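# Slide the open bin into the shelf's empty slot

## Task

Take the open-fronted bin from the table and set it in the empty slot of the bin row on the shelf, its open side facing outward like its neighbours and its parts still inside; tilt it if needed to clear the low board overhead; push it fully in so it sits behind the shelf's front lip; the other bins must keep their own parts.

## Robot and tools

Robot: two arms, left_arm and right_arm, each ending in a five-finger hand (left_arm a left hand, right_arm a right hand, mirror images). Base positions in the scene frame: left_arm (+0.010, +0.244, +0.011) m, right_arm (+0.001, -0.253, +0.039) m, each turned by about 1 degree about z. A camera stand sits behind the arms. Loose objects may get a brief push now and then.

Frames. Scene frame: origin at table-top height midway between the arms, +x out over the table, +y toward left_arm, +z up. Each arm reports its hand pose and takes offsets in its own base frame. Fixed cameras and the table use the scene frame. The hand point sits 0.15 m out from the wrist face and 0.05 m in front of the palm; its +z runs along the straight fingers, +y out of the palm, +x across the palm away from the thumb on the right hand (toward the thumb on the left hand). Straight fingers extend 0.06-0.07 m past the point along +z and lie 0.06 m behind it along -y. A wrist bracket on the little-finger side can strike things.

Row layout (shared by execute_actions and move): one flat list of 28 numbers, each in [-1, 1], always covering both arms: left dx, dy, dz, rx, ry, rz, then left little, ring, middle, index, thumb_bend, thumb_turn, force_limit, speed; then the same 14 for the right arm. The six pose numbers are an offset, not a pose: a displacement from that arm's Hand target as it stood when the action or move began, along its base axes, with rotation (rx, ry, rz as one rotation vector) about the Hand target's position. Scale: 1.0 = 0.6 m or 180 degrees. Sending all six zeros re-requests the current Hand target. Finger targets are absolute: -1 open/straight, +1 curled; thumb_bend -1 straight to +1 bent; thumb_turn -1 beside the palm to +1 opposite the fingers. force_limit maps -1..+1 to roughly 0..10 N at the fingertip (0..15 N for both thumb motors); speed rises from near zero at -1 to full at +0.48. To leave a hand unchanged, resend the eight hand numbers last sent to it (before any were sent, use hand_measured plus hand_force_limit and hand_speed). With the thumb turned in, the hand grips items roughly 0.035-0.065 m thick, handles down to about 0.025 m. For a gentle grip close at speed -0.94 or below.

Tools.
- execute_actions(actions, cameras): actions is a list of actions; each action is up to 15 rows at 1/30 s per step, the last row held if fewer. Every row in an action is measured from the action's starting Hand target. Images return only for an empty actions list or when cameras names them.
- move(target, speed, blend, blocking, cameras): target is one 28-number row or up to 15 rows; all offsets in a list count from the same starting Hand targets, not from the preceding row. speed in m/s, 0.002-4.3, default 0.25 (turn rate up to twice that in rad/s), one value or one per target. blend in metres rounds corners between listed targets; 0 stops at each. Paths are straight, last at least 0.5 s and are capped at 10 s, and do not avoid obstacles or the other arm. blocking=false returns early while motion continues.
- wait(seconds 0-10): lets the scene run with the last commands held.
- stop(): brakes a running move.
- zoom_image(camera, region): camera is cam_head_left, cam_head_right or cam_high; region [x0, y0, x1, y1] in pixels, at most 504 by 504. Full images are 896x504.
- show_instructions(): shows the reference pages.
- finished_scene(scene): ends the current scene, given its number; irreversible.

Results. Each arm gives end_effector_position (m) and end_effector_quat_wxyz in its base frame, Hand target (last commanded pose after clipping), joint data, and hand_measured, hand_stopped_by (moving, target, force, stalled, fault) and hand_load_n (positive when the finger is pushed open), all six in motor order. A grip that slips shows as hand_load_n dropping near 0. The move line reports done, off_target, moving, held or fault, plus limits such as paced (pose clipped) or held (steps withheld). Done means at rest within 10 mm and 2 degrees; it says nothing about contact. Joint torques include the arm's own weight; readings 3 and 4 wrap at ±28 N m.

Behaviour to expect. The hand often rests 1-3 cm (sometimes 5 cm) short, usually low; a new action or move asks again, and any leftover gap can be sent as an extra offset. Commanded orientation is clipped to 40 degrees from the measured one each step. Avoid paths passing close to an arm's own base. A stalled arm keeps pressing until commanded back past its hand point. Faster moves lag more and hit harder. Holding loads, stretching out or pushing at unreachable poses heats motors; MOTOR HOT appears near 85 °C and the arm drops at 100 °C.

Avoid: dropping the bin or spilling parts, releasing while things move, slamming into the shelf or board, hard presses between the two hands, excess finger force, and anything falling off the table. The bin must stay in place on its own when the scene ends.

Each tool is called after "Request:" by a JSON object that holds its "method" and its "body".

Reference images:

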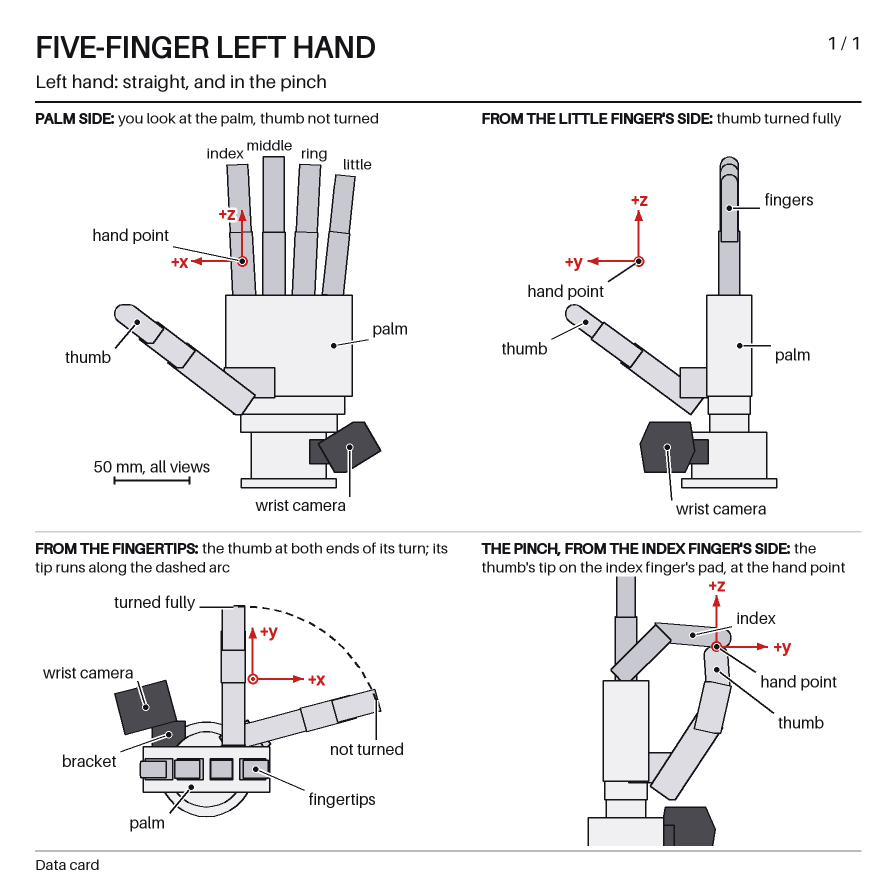

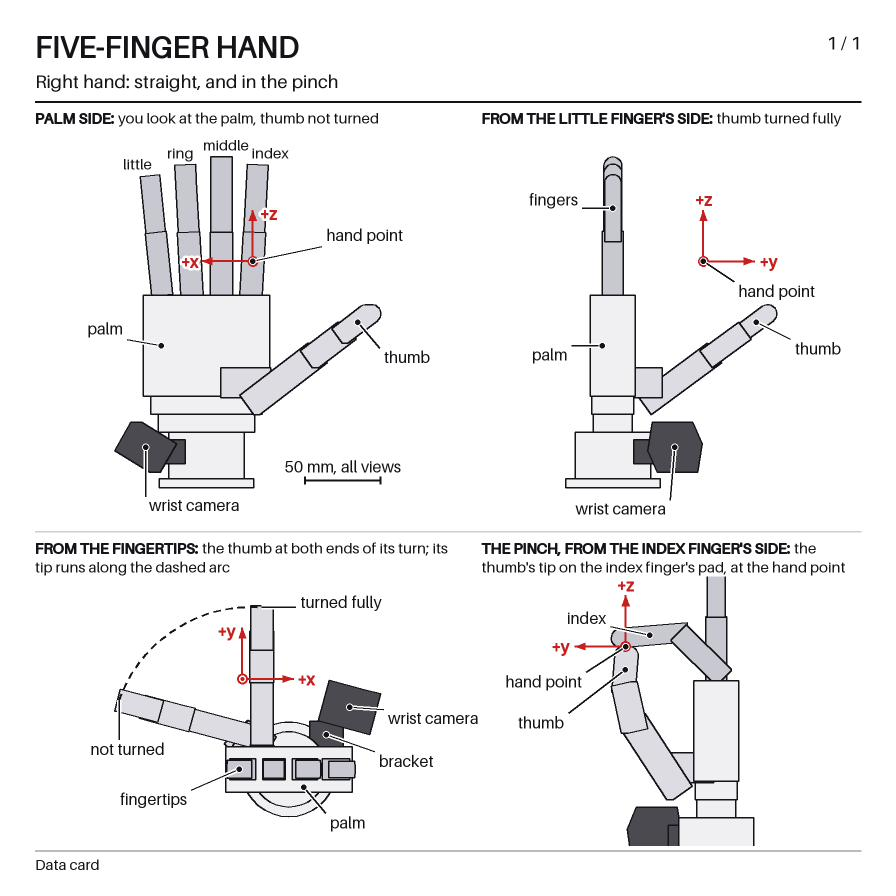

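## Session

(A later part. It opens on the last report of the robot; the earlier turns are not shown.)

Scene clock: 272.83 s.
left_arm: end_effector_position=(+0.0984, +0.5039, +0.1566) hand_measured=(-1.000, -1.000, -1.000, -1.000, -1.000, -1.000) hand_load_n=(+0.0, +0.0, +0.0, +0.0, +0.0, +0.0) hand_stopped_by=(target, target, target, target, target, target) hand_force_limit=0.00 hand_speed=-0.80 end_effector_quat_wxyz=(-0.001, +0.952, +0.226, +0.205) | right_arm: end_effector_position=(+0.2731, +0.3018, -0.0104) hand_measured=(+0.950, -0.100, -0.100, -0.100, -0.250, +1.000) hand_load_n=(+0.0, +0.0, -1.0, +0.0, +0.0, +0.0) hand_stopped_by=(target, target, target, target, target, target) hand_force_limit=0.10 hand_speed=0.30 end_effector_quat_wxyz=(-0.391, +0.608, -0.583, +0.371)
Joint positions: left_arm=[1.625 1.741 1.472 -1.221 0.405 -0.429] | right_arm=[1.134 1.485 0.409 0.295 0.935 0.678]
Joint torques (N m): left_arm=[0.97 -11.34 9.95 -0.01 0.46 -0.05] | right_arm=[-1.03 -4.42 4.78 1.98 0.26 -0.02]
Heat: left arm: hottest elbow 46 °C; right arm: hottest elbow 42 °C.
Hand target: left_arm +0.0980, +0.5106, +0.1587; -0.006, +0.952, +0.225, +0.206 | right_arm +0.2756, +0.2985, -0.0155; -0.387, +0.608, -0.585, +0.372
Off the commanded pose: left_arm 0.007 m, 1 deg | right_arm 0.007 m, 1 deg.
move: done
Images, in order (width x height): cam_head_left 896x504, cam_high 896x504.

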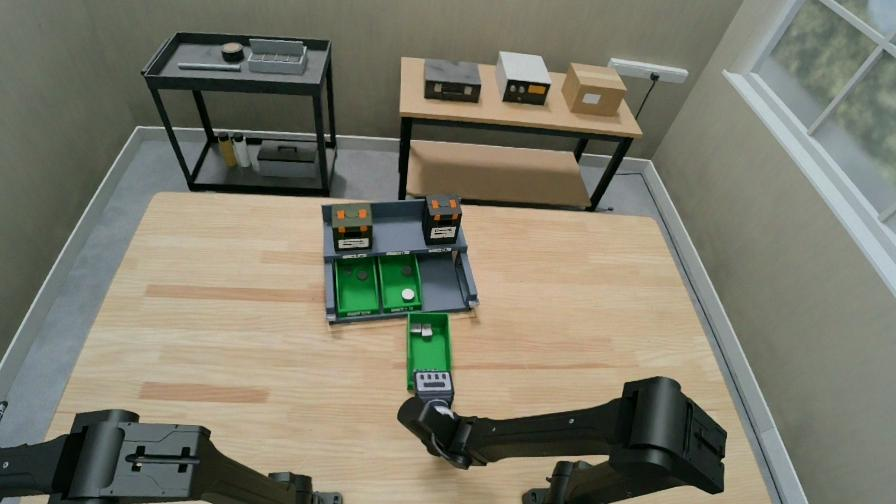

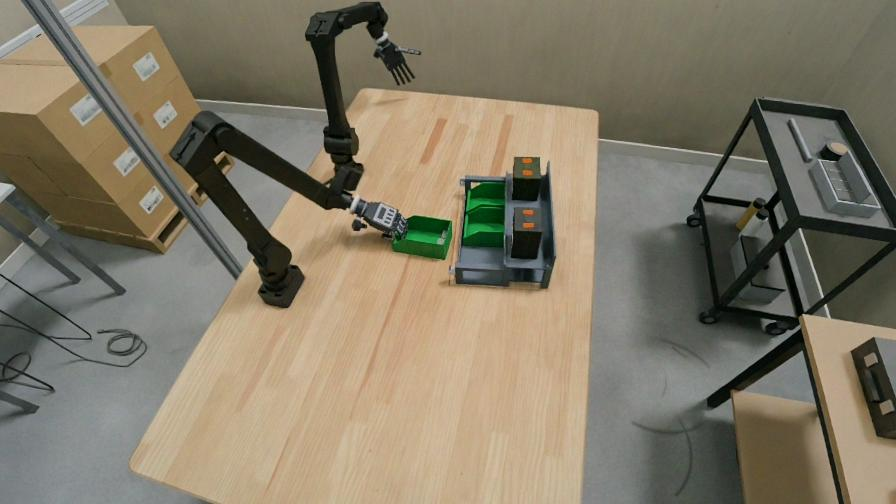

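Request:
{"method": "move", "body": {"target": [[0,0,0,0,0,0,-1,-1,-1,-1,-1,-1,0,-0.8,0,0,0.004,0,0,0,0.95,0.6,0.6,0.6,-0.05,1,0.1,-0.85],[0,0,0,0,0,0,-1,-1,-1,-1,-1,-1,0,-0.8,0,0,0.004,0,0,0,0.95,0.7,0.7,0.7,0.1,1,0.4,-0.85]], "speed": 0.08, "cameras": ["cam_head_left"]}}

Request:
{"method": "zoom_image", "body": {"camera": "cam_head_left", "region": [350, 290, 490, 430]}}

Scene clock: 277.83 s.
left_arm: end_effector_position=(+0.0984, +0.5039, +0.1566) hand_measured=(-1.000, -1.000, -1.000, -1.000, -1.000, -1.000) hand_load_n=(+0.0, +0.0, +0.0, +0.0, +0.0, +0.0) hand_stopped_by=(target, target, target, target, target, target) hand_force_limit=0.00 hand_speed=-0.80 end_effector_quat_wxyz=(-0.001, +0.952, +0.226, +0.205) | right_arm: end_effector_position=(+0.2740, +0.3015, -0.0107) hand_measured=(+0.950, +0.200, +0.170, +0.198, -0.100, +1.000) hand_load_n=(+0.0, +9.0, +10.0, +11.0, +11.0, +1.0) hand_stopped_by=(target, force, force, force, force, target) hand_force_limit=0.40 hand_speed=-0.85 end_effector_quat_wxyz=(-0.391, +0.607, -0.584, +0.370)
Joint positions: left_arm=[1.625 1.741 1.472 -1.221 0.405 -0.429] | right_arm=[1.13 1.485 0.409 0.297 0.93 0.678]
Joint torques (N m): left_arm=[0.97 -11.28 9.94 -0.01 0.46 -0.05] | right_arm=[-0.79 -5.6 4.89 1.54 0.41 -0.03]
Heat: left arm: hottest elbow 46 °C; right arm: hottest elbow 41 °C.
Hand target: left_arm +0.0980, +0.5106, +0.1587; -0.006, +0.952, +0.225, +0.206 | right_arm +0.2757, +0.2984, -0.0131; -0.387, +0.608, -0.585, +0.373
Off the commanded pose: left_arm 0.007 m, 1 deg | right_arm 0.004 m, 0 deg.
move: done
Images, in order (width x height): cam_head_left 896x504.

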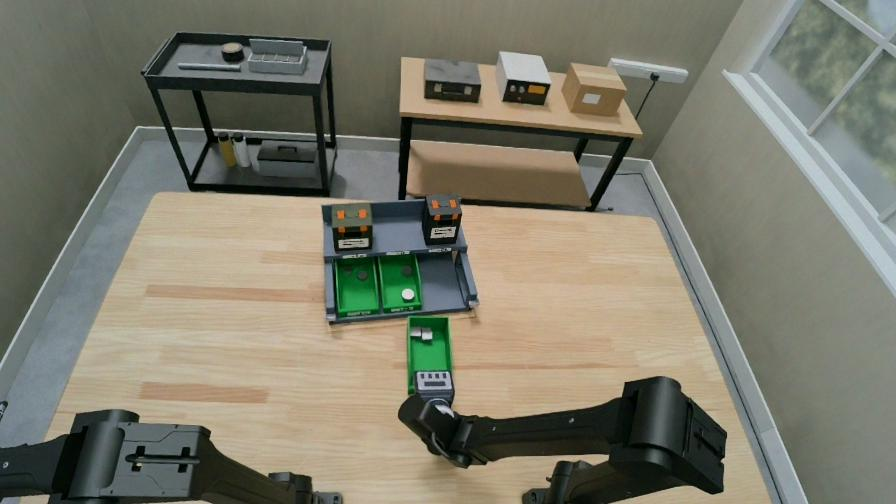

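Scaled by 3.600 from the camera's 896x504 image, which has a finer 1280x720 frame.

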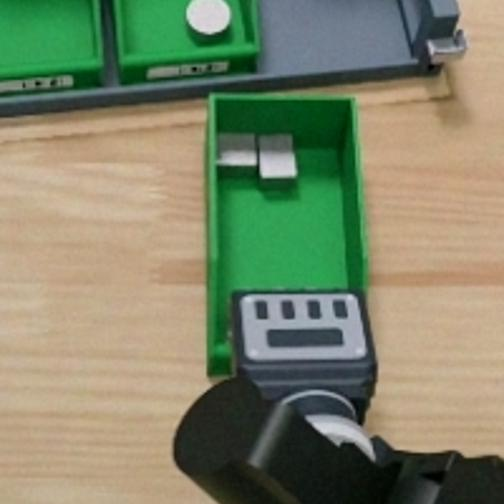

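Request:
{"method": "move", "body": {"target": [[0,0,0,0,0,0,-1,-1,-1,-1,-1,-1,0,-0.8,0.02,0.0,0.17,0,0,0,0.95,0.7,0.7,0.7,0.1,1,0.4,-0.85],[0,0,0,0,0,0,-1,-1,-1,-1,-1,-1,0,-0.8,0.049,-0.08,0.213,0,0,0.039,0.95,0.7,0.7,0.7,0.1,1,0.4,-0.85]], "speed": 0.1, "blend": 0.03, "cameras": ["all"]}}

Request:
{"method": "zoom_image", "body": {"camera": "cam_head_left", "region": [380, 240, 500, 400]}}

Request:
{"method": "zoom_image", "body": {"camera": "cam_high", "region": [370, 170, 520, 300]}}

Request:
{"method": "zoom_image", "body": {"camera": "cam_head_right", "region": [380, 240, 500, 400]}}

Scene clock: 303.47 s.
left_arm: end_effector_position=(+0.0984, +0.5039, +0.1566) hand_measured=(-1.000, -1.000, -1.000, -1.000, -1.000, -1.000) hand_load_n=(-0.5, +0.0, +0.0, +0.0, +0.0, +0.0) hand_stopped_by=(target, target, target, target, target, target) hand_force_limit=0.00 hand_speed=-0.80 end_effector_quat_wxyz=(-0.001, +0.952, +0.226, +0.205) | right_arm: end_effector_position=(+0.2920, +0.2428, +0.0857) hand_measured=(+0.950, +0.200, +0.172, +0.198, -0.098, +1.000) hand_load_n=(+0.0, +12.5, +0.0, +17.5, +2.0, +0.0) hand_stopped_by=(target, force, force, force, force, target) hand_force_limit=0.40 hand_speed=-0.85 end_effector_quat_wxyz=(-0.380, +0.666, -0.543, +0.342)
Joint positions: left_arm=[1.625 1.741 1.472 -1.221 0.405 -0.429] | right_arm=[0.893 0.983 0.411 -0.062 0.634 0.362]
Joint torques (N m): left_arm=[0.97 -11.34 9.94 -0.01 0.46 -0.05] | right_arm=[-0.97 -5.07 9.81 2.37 0.58 -0.02]
Motor temperatures (°C): left_arm=[29 31 46 26 29 29] | right_arm=[30 31 39 30 29 28]
Heat: left arm: hottest elbow 46 °C; right arm: hottest elbow 39 °C.
Hand target: left_arm +0.0980, +0.5106, +0.1587; -0.006, +0.952, +0.225, +0.206 | right_arm +0.3050, +0.2504, +0.1147; -0.409, +0.643, -0.546, +0.348
Off the commanded pose: left_arm 0.007 m, 1 deg | right_arm 0.033 m, 4 deg.
move: off_target (right_arm)

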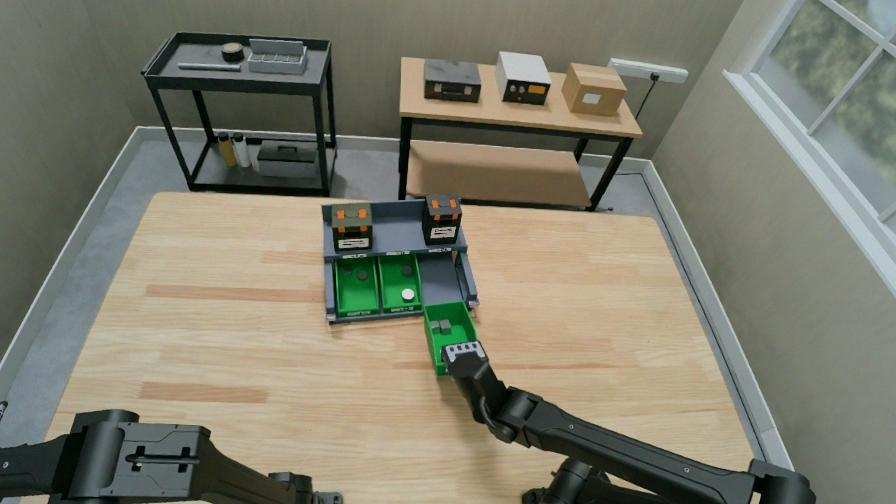

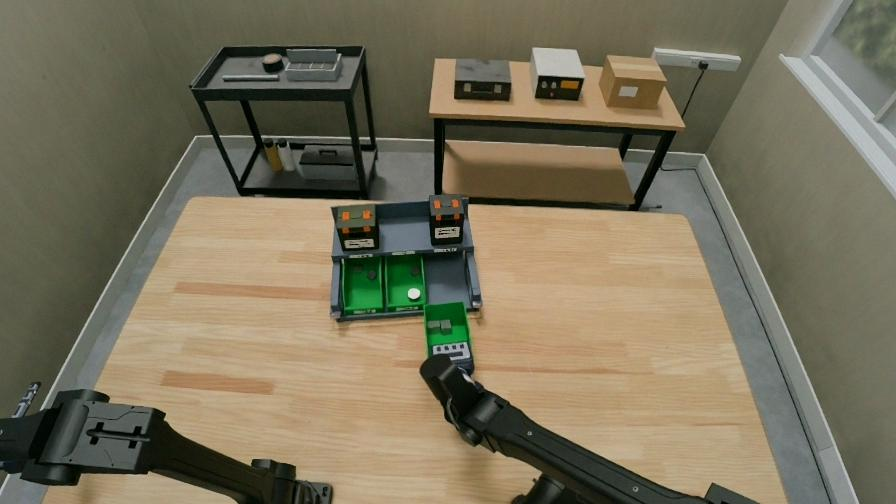

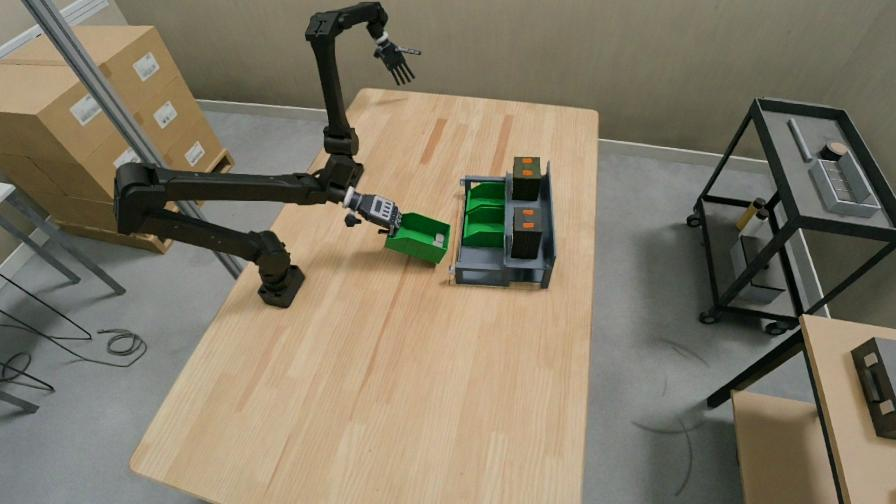

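Scaled by 3.150 from the camera's 896x504 image, which has a finer 1280x720 frame.

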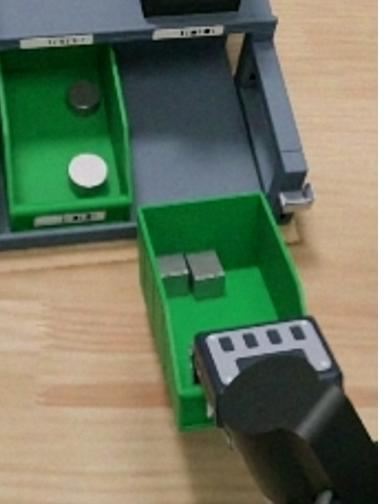

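Scaled by 3.360 from the camera's 896x504 image, which has a finer 1280x720 frame.

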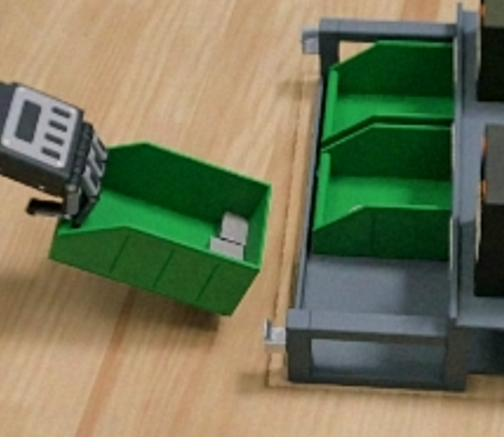

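Scaled by 3.150 from the camera's 896x504 image, which has a finer 1280x720 frame.

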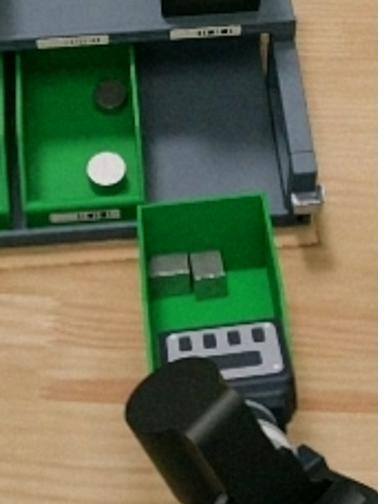

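Request:
{"method": "move", "body": {"target": [[0,0,0,0,0,0,-1,-1,-1,-1,-1,-1,0,-0.8,-0.01,-0.012,0,0.0119,-0.0769,0,0.95,0.7,0.7,0.7,0.1,1,0.4,-0.85]], "speed": 0.12, "cameras": ["all"]}}

Request:
{"method": "zoom_image", "body": {"camera": "cam_head_left", "region": [380, 240, 500, 400]}}

Request:
{"method": "zoom_image", "body": {"camera": "cam_high", "region": [370, 170, 520, 300]}}

Request:
{"method": "zoom_image", "body": {"camera": "cam_head_right", "region": [380, 240, 500, 400]}}

Scene clock: 316.73 s.
left_arm: end_effector_position=(+0.0984, +0.5039, +0.1566) hand_measured=(-1.000, -1.000, -1.000, -1.000, -1.000, -1.000) hand_load_n=(+0.0, +0.0, +0.0, +0.0, +0.0, +0.0) hand_stopped_by=(target, target, target, target, target, target) hand_force_limit=0.00 hand_speed=-0.80 end_effector_quat_wxyz=(-0.001, +0.952, +0.226, +0.205) | right_arm: end_effector_position=(+0.2912, +0.2287, +0.0892) hand_measured=(+0.950, +0.200, +0.172, +0.198, -0.098, +1.000) hand_load_n=(+0.0, +13.0, +0.0, +18.0, +2.0, +0.5) hand_stopped_by=(target, force, force, force, force, target) hand_force_limit=0.40 hand_speed=-0.85 end_effector_quat_wxyz=(-0.453, +0.612, -0.500, +0.412)
Joint positions: left_arm=[1.625 1.741 1.472 -1.221 0.405 -0.429] | right_arm=[0.958 0.973 0.23 0.387 0.778 0.203]
Joint torques (N m): left_arm=[1.03 -11.34 9.95 -0.01 0.46 -0.05] | right_arm=[0.67 -2.08 9.01 3.38 0.6 -0.03]
Heat: left arm: hottest elbow 46 °C; right arm: hottest elbow 42 °C.
Hand target: left_arm +0.0980, +0.5106, +0.1587; -0.006, +0.952, +0.225, +0.206 | right_arm +0.2991, +0.2433, +0.1148; -0.484, +0.588, -0.499, +0.413
Off the commanded pose: left_arm 0.007 m, 1 deg | right_arm 0.030 m, 4 deg.
move: off_target (right_arm)

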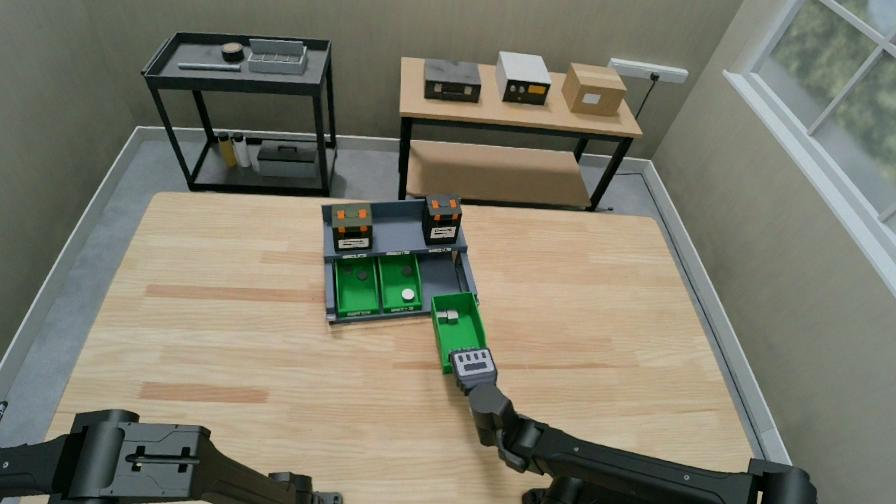

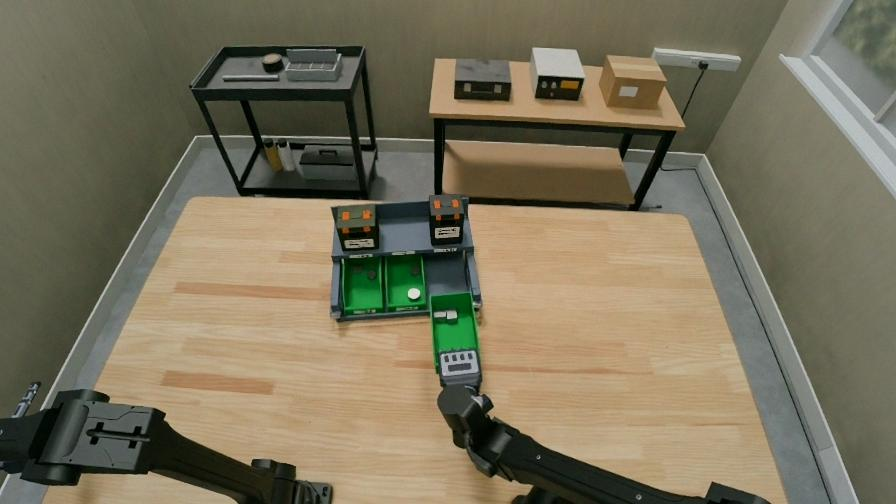

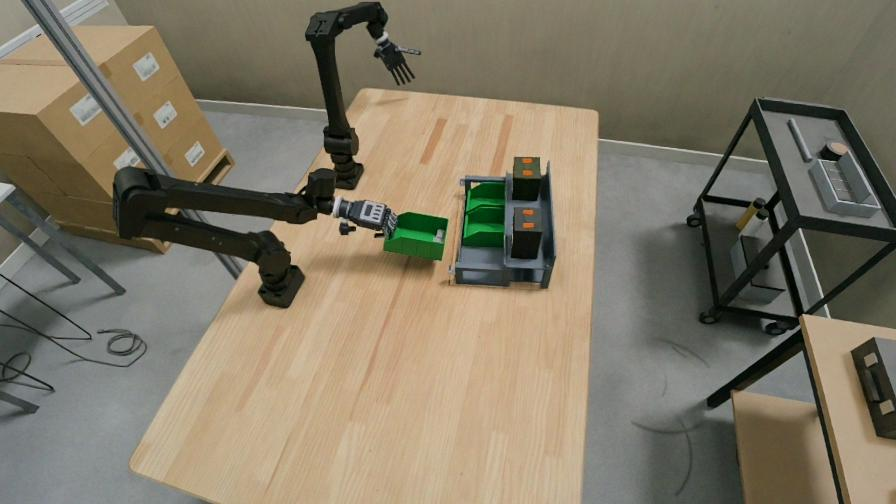

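Scaled by 3.150 from the camera's 896x504 image, which has a finer 1280x720 frame.

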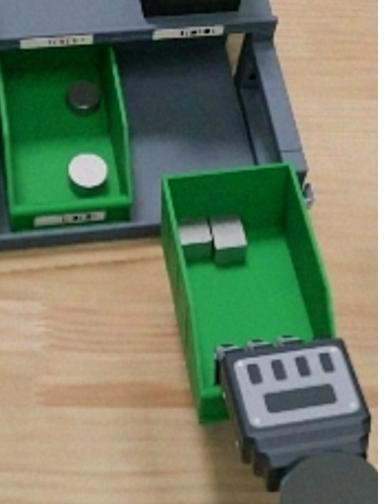

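Scaled by 3.360 from the camera's 896x504 image, which has a finer 1280x720 frame.

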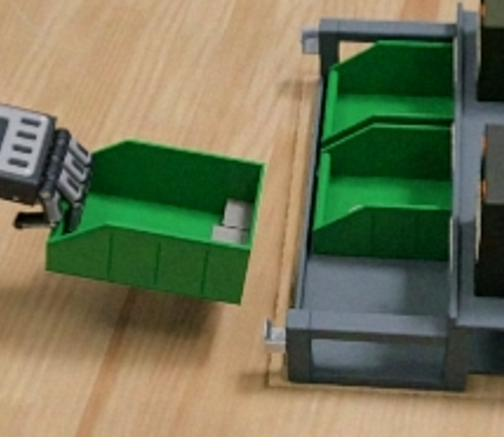

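Scaled by 3.150 from the camera's 896x504 image, which has a finer 1280x720 frame.

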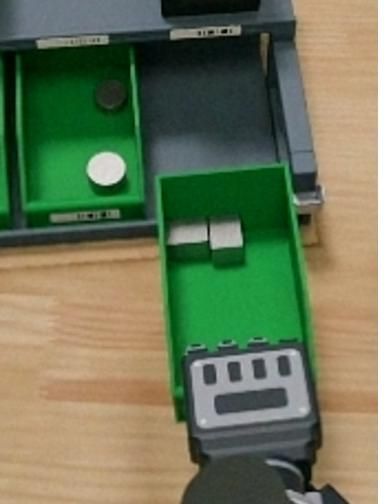

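Request:
{"method": "move", "body": {"target": [[0,0,0,0,0,0,-1,-1,-1,-1,-1,-1,0,-0.8,0.048,0.024,-0.025,0,0,0,0.95,0.7,0.7,0.7,0.1,1,0.4,-0.85]], "speed": 0.1, "cameras": ["all"]}}

Request:
{"method": "zoom_image", "body": {"camera": "cam_head_left", "region": [400, 240, 500, 350]}}

Request:
{"method": "zoom_image", "body": {"camera": "cam_high", "region": [370, 170, 520, 300]}}

Request:
{"method": "zoom_image", "body": {"camera": "cam_head_right", "region": [400, 240, 500, 350]}}

Scene clock: 337.30 s.
left_arm: end_effector_position=(+0.0984, +0.5039, +0.1566) hand_measured=(-1.000, -1.000, -1.000, -1.000, -1.000, -1.000) hand_load_n=(+0.0, +0.0, +0.0, +0.0, +0.0, +0.0) hand_stopped_by=(target, target, target, target, target, target) hand_force_limit=0.00 hand_speed=-0.80 end_effector_quat_wxyz=(-0.001, +0.952, +0.226, +0.205) | right_arm: end_effector_position=(+0.3022, +0.2349, +0.0598) hand_measured=(+0.950, +0.200, +0.172, +0.198, -0.098, +1.000) hand_load_n=(+0.0, +13.0, +0.0, +18.0, +1.5, +0.0) hand_stopped_by=(target, force, force, force, force, target) hand_force_limit=0.40 hand_speed=-0.85 end_effector_quat_wxyz=(-0.443, +0.627, -0.494, +0.408)
Joint positions: left_arm=[1.625 1.741 1.472 -1.221 0.405 -0.429] | right_arm=[0.922 1.147 0.23 0.54 0.727 0.179]
Joint torques (N m): left_arm=[0.97 -11.34 9.94 -0.02 0.46 -0.05] | right_arm=[-1.14 -3.43 10.59 3.51 0.41 -0.04]
Heat: left arm: hottest elbow 46 °C; right arm: hottest elbow 42 °C.
Hand target: left_arm +0.0980, +0.5106, +0.1587; -0.006, +0.952, +0.225, +0.206 | right_arm +0.3278, +0.2577, +0.0997; -0.484, +0.588, -0.499, +0.413
Off the commanded pose: left_arm 0.007 m, 1 deg | right_arm 0.053 m, 7 deg.
move: off_target (right_arm)

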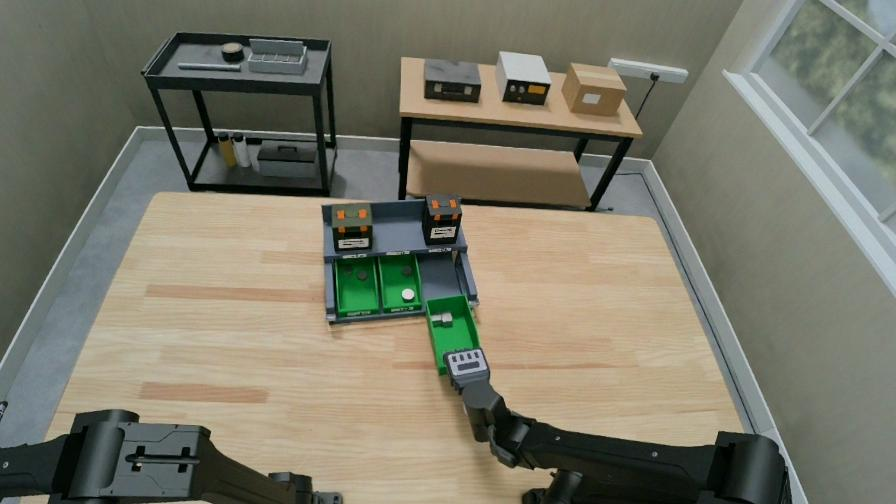

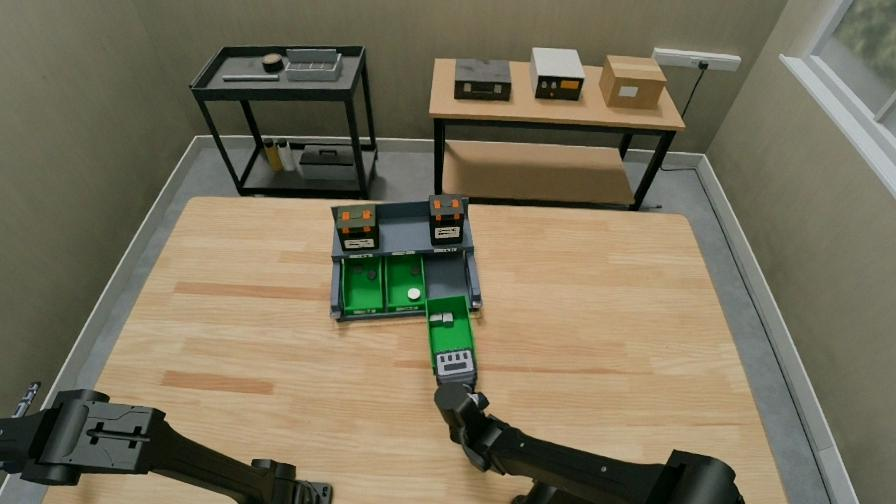

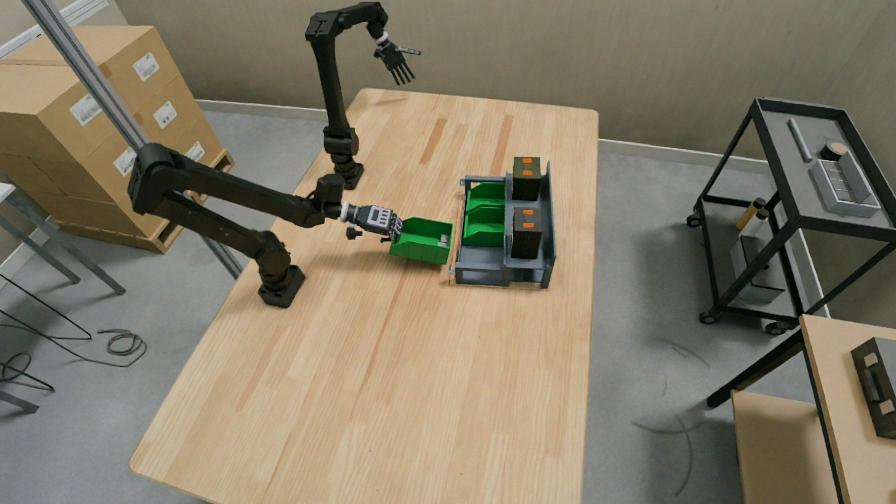

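Scaled by 4.582 from the camera's 896x504 image, which has a finer 1280x720 frame.

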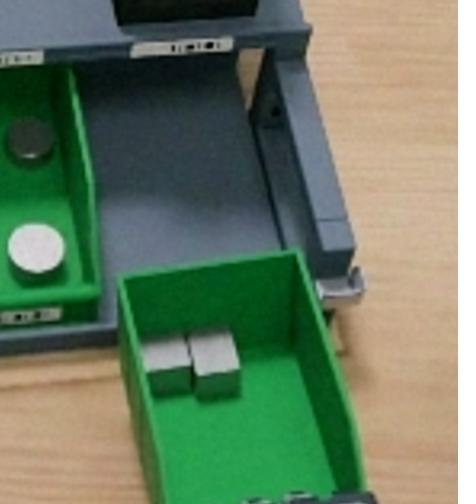

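Scaled by 3.360 from the camera's 896x504 image, which has a finer 1280x720 frame.

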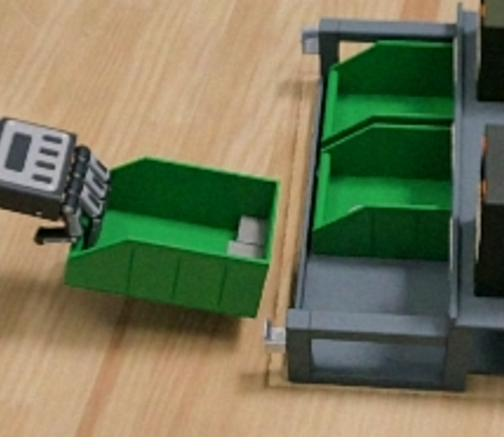

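Scaled by 4.582 from the camera's 896x504 image, which has a finer 1280x720 frame.

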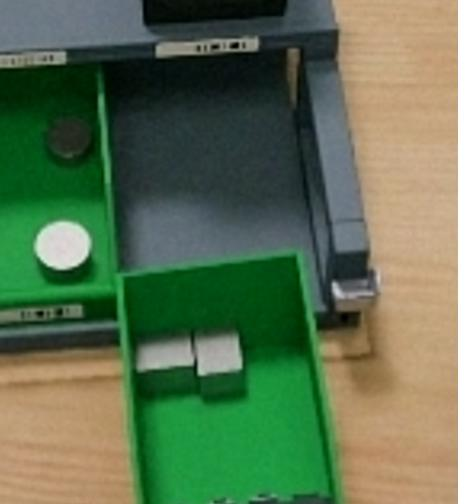

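Request:
{"method": "move", "body": {"target": [[0,0,0,0,0,0,-1,-1,-1,-1,-1,-1,0,-0.8,0.06,-0.01,-0.002,0,0,0,0.95,0.7,0.7,0.7,0.1,1,0.4,-0.85]], "speed": 0.08, "cameras": ["all"]}}

Request:
{"method": "zoom_image", "body": {"camera": "cam_head_left", "region": [400, 240, 500, 350]}}

Request:
{"method": "zoom_image", "body": {"camera": "cam_high", "region": [370, 170, 520, 300]}}

Request:
{"method": "zoom_image", "body": {"camera": "cam_head_right", "region": [400, 240, 500, 350]}}

Scene clock: 349.53 s.
left_arm: end_effector_position=(+0.0984, +0.5039, +0.1566) hand_measured=(-1.000, -1.000, -1.000, -1.000, -1.000, -1.000) hand_load_n=(+0.0, +0.0, +0.0, +0.0, +0.0, +0.0) hand_stopped_by=(target, target, target, target, target, target) hand_force_limit=0.00 hand_speed=-0.80 end_effector_quat_wxyz=(-0.001, +0.952, +0.226, +0.205) | right_arm: end_effector_position=(+0.3305, +0.2270, +0.0530) hand_measured=(+0.950, +0.200, +0.172, +0.198, -0.098, +1.000) hand_load_n=(+0.0, +13.0, +0.0, +17.5, +2.0, +0.5) hand_stopped_by=(target, force, force, force, force, target) hand_force_limit=0.40 hand_speed=-0.85 end_effector_quat_wxyz=(-0.437, +0.631, -0.498, +0.403)
Joint positions: left_arm=[1.625 1.741 1.472 -1.221 0.405 -0.429] | right_arm=[0.804 1.221 0.259 0.596 0.613 0.141]
Joint torques (N m): left_arm=[1.03 -11.28 9.95 -0.01 0.46 -0.05] | right_arm=[-1.14 -4.31 11.07 3.56 0.32 -0.04]
Heat: left arm: hottest elbow 46 °C; right arm: hottest elbow 43 °C.
Hand target: left_arm +0.0980, +0.5106, +0.1587; -0.006, +0.952, +0.225, +0.206 | right_arm +0.3638, +0.2516, +0.0985; -0.484, +0.588, -0.499, +0.413
Off the commanded pose: left_arm 0.007 m, 1 deg | right_arm 0.062 m, 7 deg.
move: off_target (right_arm)

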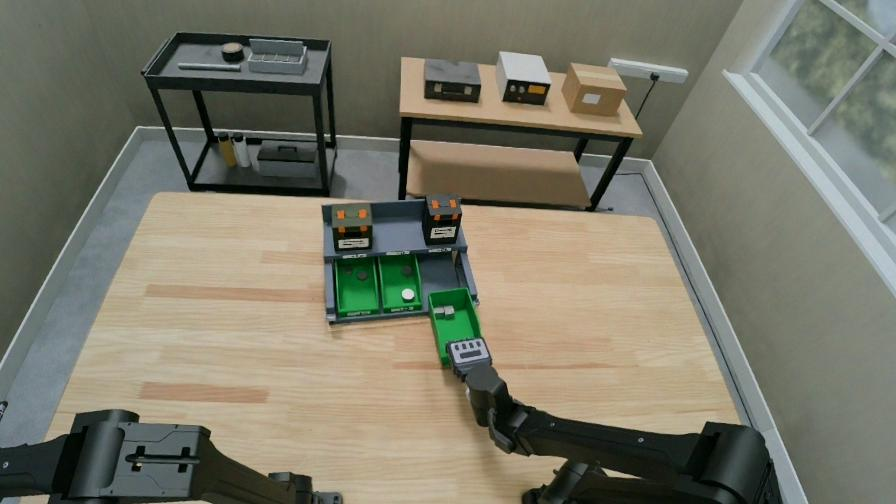

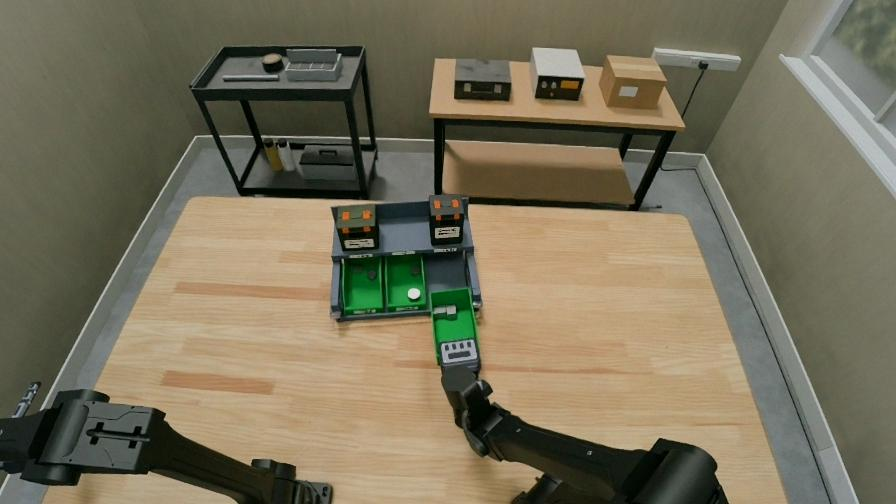

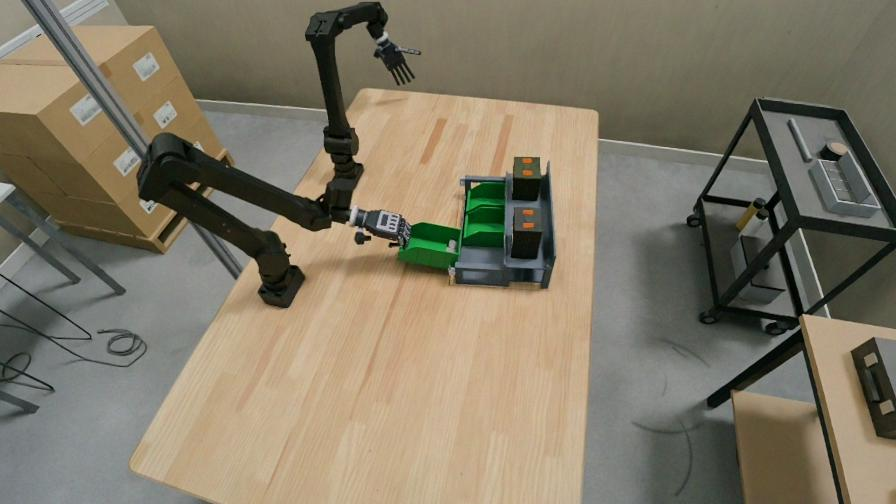

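Scaled by 4.582 from the camera's 896x504 image, which has a finer 1280x720 frame.

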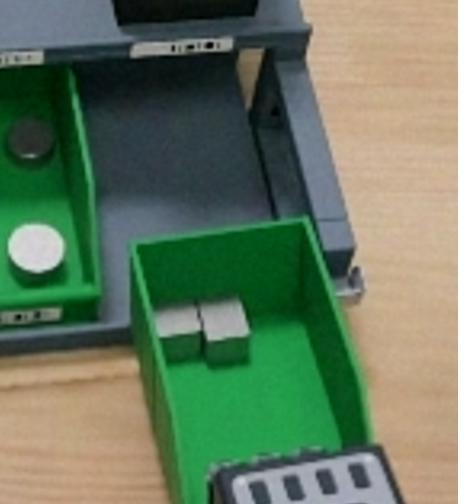

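Scaled by 3.360 from the camera's 896x504 image, which has a finer 1280x720 frame.

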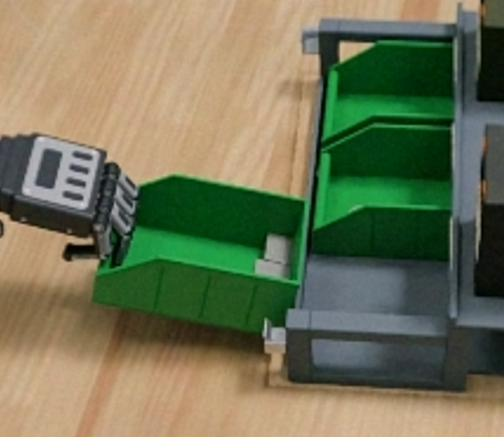

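Scaled by 4.582 from the camera's 896x504 image, which has a finer 1280x720 frame.

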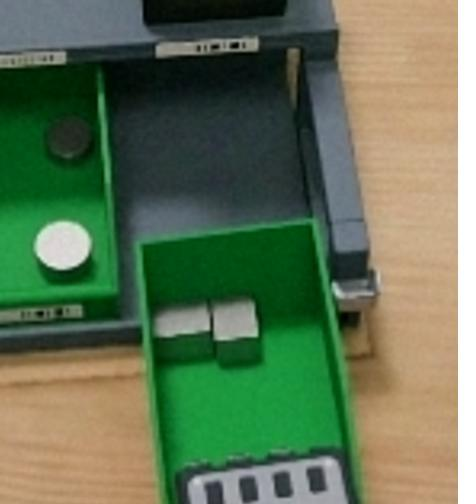

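Request:
{"method": "zoom_image", "body": {"camera": "cam_high", "region": [430, 220, 490, 290]}}

Scaled by 7.200 from the camera's 896x504 image, which has a finer 1280x720 frame.

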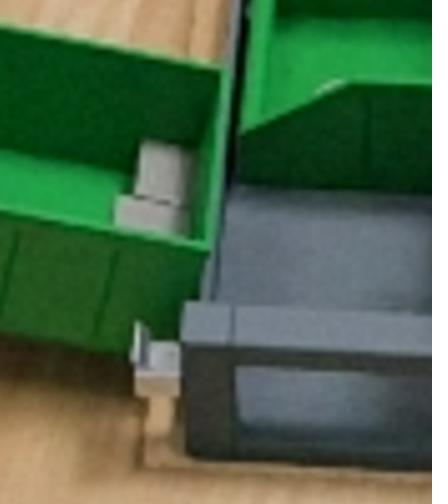

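Request:
{"method": "move", "body": {"target": [[0,0,0,0,0,0,-1,-1,-1,-1,-1,-1,0,-0.8,0.067,0.0125,0.013,0,0,0,0.95,0.7,0.7,0.7,0.1,1,0.4,-0.85]], "speed": 0.08, "cameras": ["all"]}}

Request:
{"method": "zoom_image", "body": {"camera": "cam_head_left", "region": [400, 240, 500, 350]}}

Request:
{"method": "zoom_image", "body": {"camera": "cam_high", "region": [390, 200, 510, 300]}}

Request:
{"method": "zoom_image", "body": {"camera": "cam_head_right", "region": [400, 240, 500, 350]}}

Scene clock: 365.37 s.
left_arm: end_effector_position=(+0.0984, +0.5039, +0.1566) hand_measured=(-1.000, -1.000, -1.000, -1.000, -1.000, -1.000) hand_load_n=(+0.0, +0.0, -0.5, +0.0, +0.0, +0.0) hand_stopped_by=(target, target, target, target, target, target) hand_force_limit=0.00 hand_speed=-0.80 end_effector_quat_wxyz=(-0.001, +0.952, +0.226, +0.205) | right_arm: end_effector_position=(+0.3679, +0.2363, +0.0580) hand_measured=(+0.950, +0.200, +0.172, +0.198, -0.098, +1.000) hand_load_n=(+0.0, +13.0, +0.0, +18.0, +1.5, +0.0) hand_stopped_by=(target, force, force, force, force, target) hand_force_limit=0.40 hand_speed=-0.85 end_effector_quat_wxyz=(-0.436, +0.632, -0.502, +0.399)
Joint positions: left_arm=[1.625 1.741 1.472 -1.221 0.405 -0.429] | right_arm=[0.727 1.304 0.349 0.596 0.54 0.12]
Joint torques (N m): left_arm=[1.03 -11.34 9.94 -0.01 0.46 -0.05] | right_arm=[-1.14 -5.77 11.3 3.64 0.26 -0.04]
Motor temperatures (°C): left_arm=[29 32 46 26 29 29] | right_arm=[30 30 46 30 29 28]
Heat: left arm: hottest elbow 46 °C; right arm: hottest elbow 46 °C.
Hand target: left_arm +0.0980, +0.5106, +0.1587; -0.006, +0.952, +0.225, +0.206 | right_arm +0.4040, +0.2591, +0.1062; -0.484, +0.588, -0.499, +0.413
Off the commanded pose: left_arm 0.007 m, 1 deg | right_arm 0.064 m, 8 deg.
move: off_target (right_arm)

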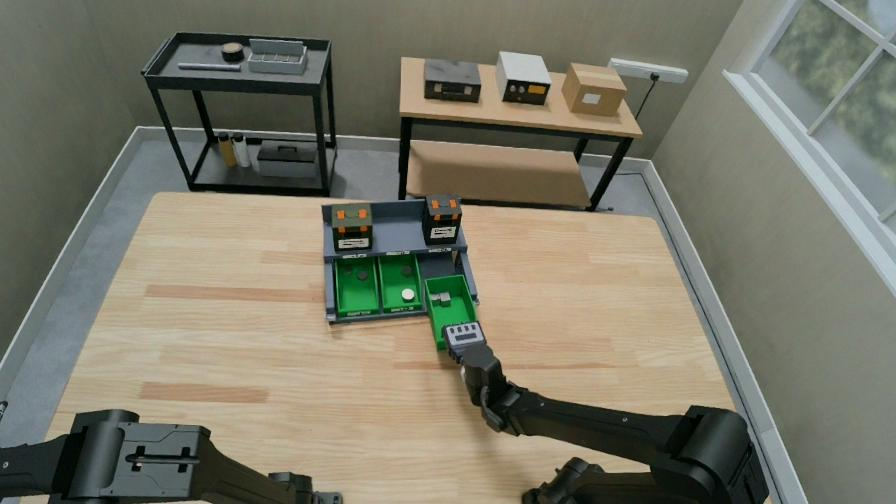

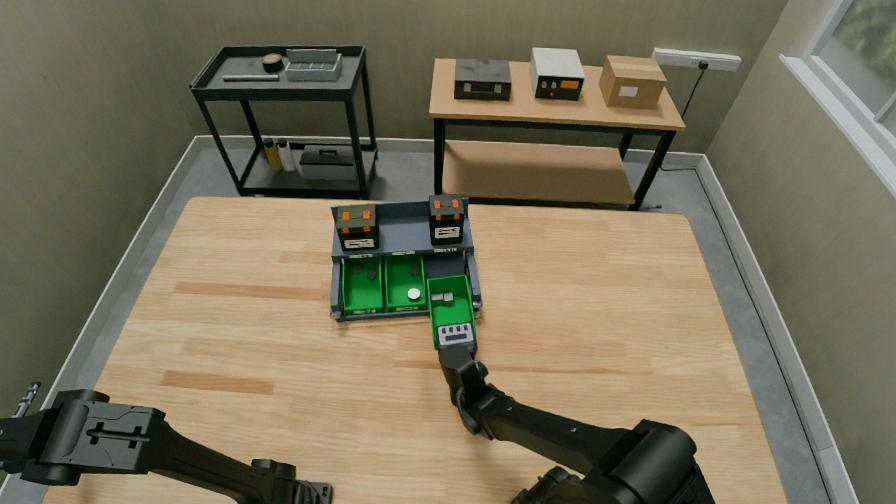

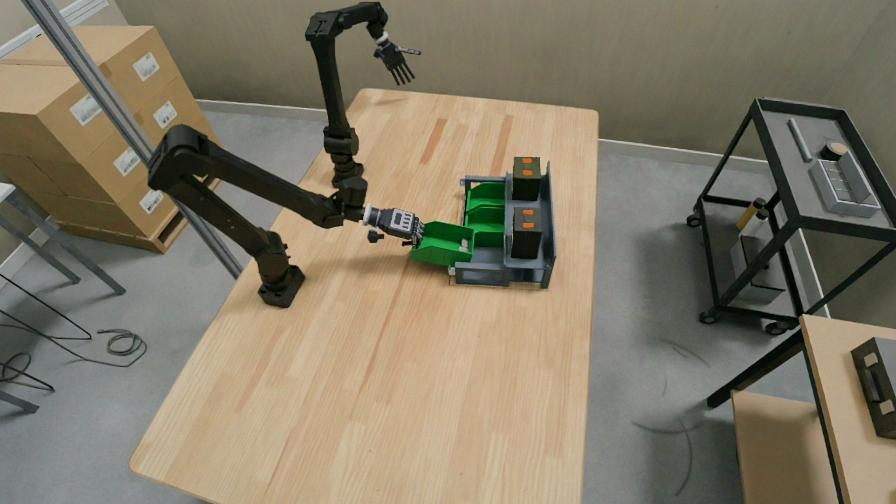

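Scaled by 4.582 from the camera's 896x504 image, which has a finer 1280x720 frame.

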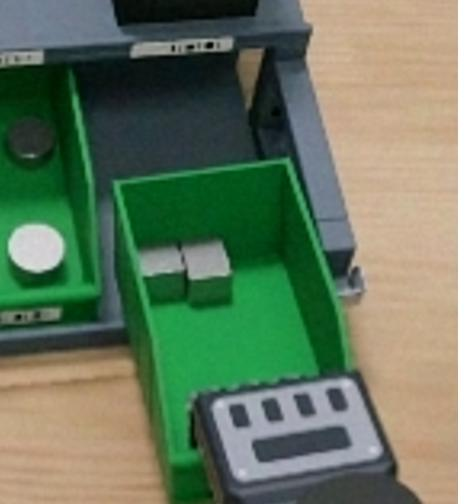

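Scaled by 4.200 from the camera's 896x504 image, which has a finer 1280x720 frame.

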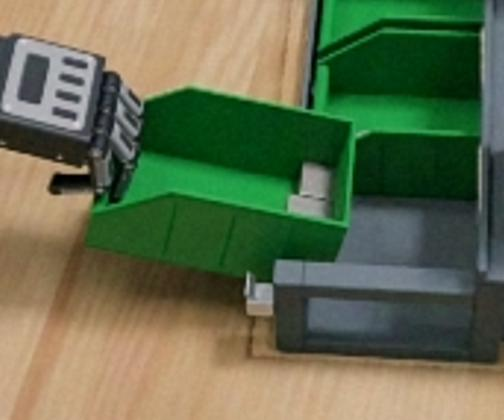

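Scaled by 4.582 from the camera's 896x504 image, which has a finer 1280x720 frame.

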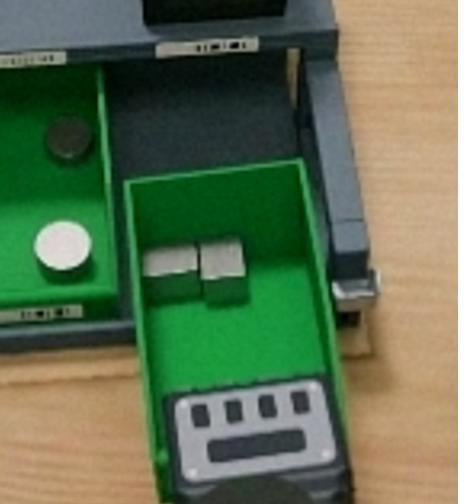

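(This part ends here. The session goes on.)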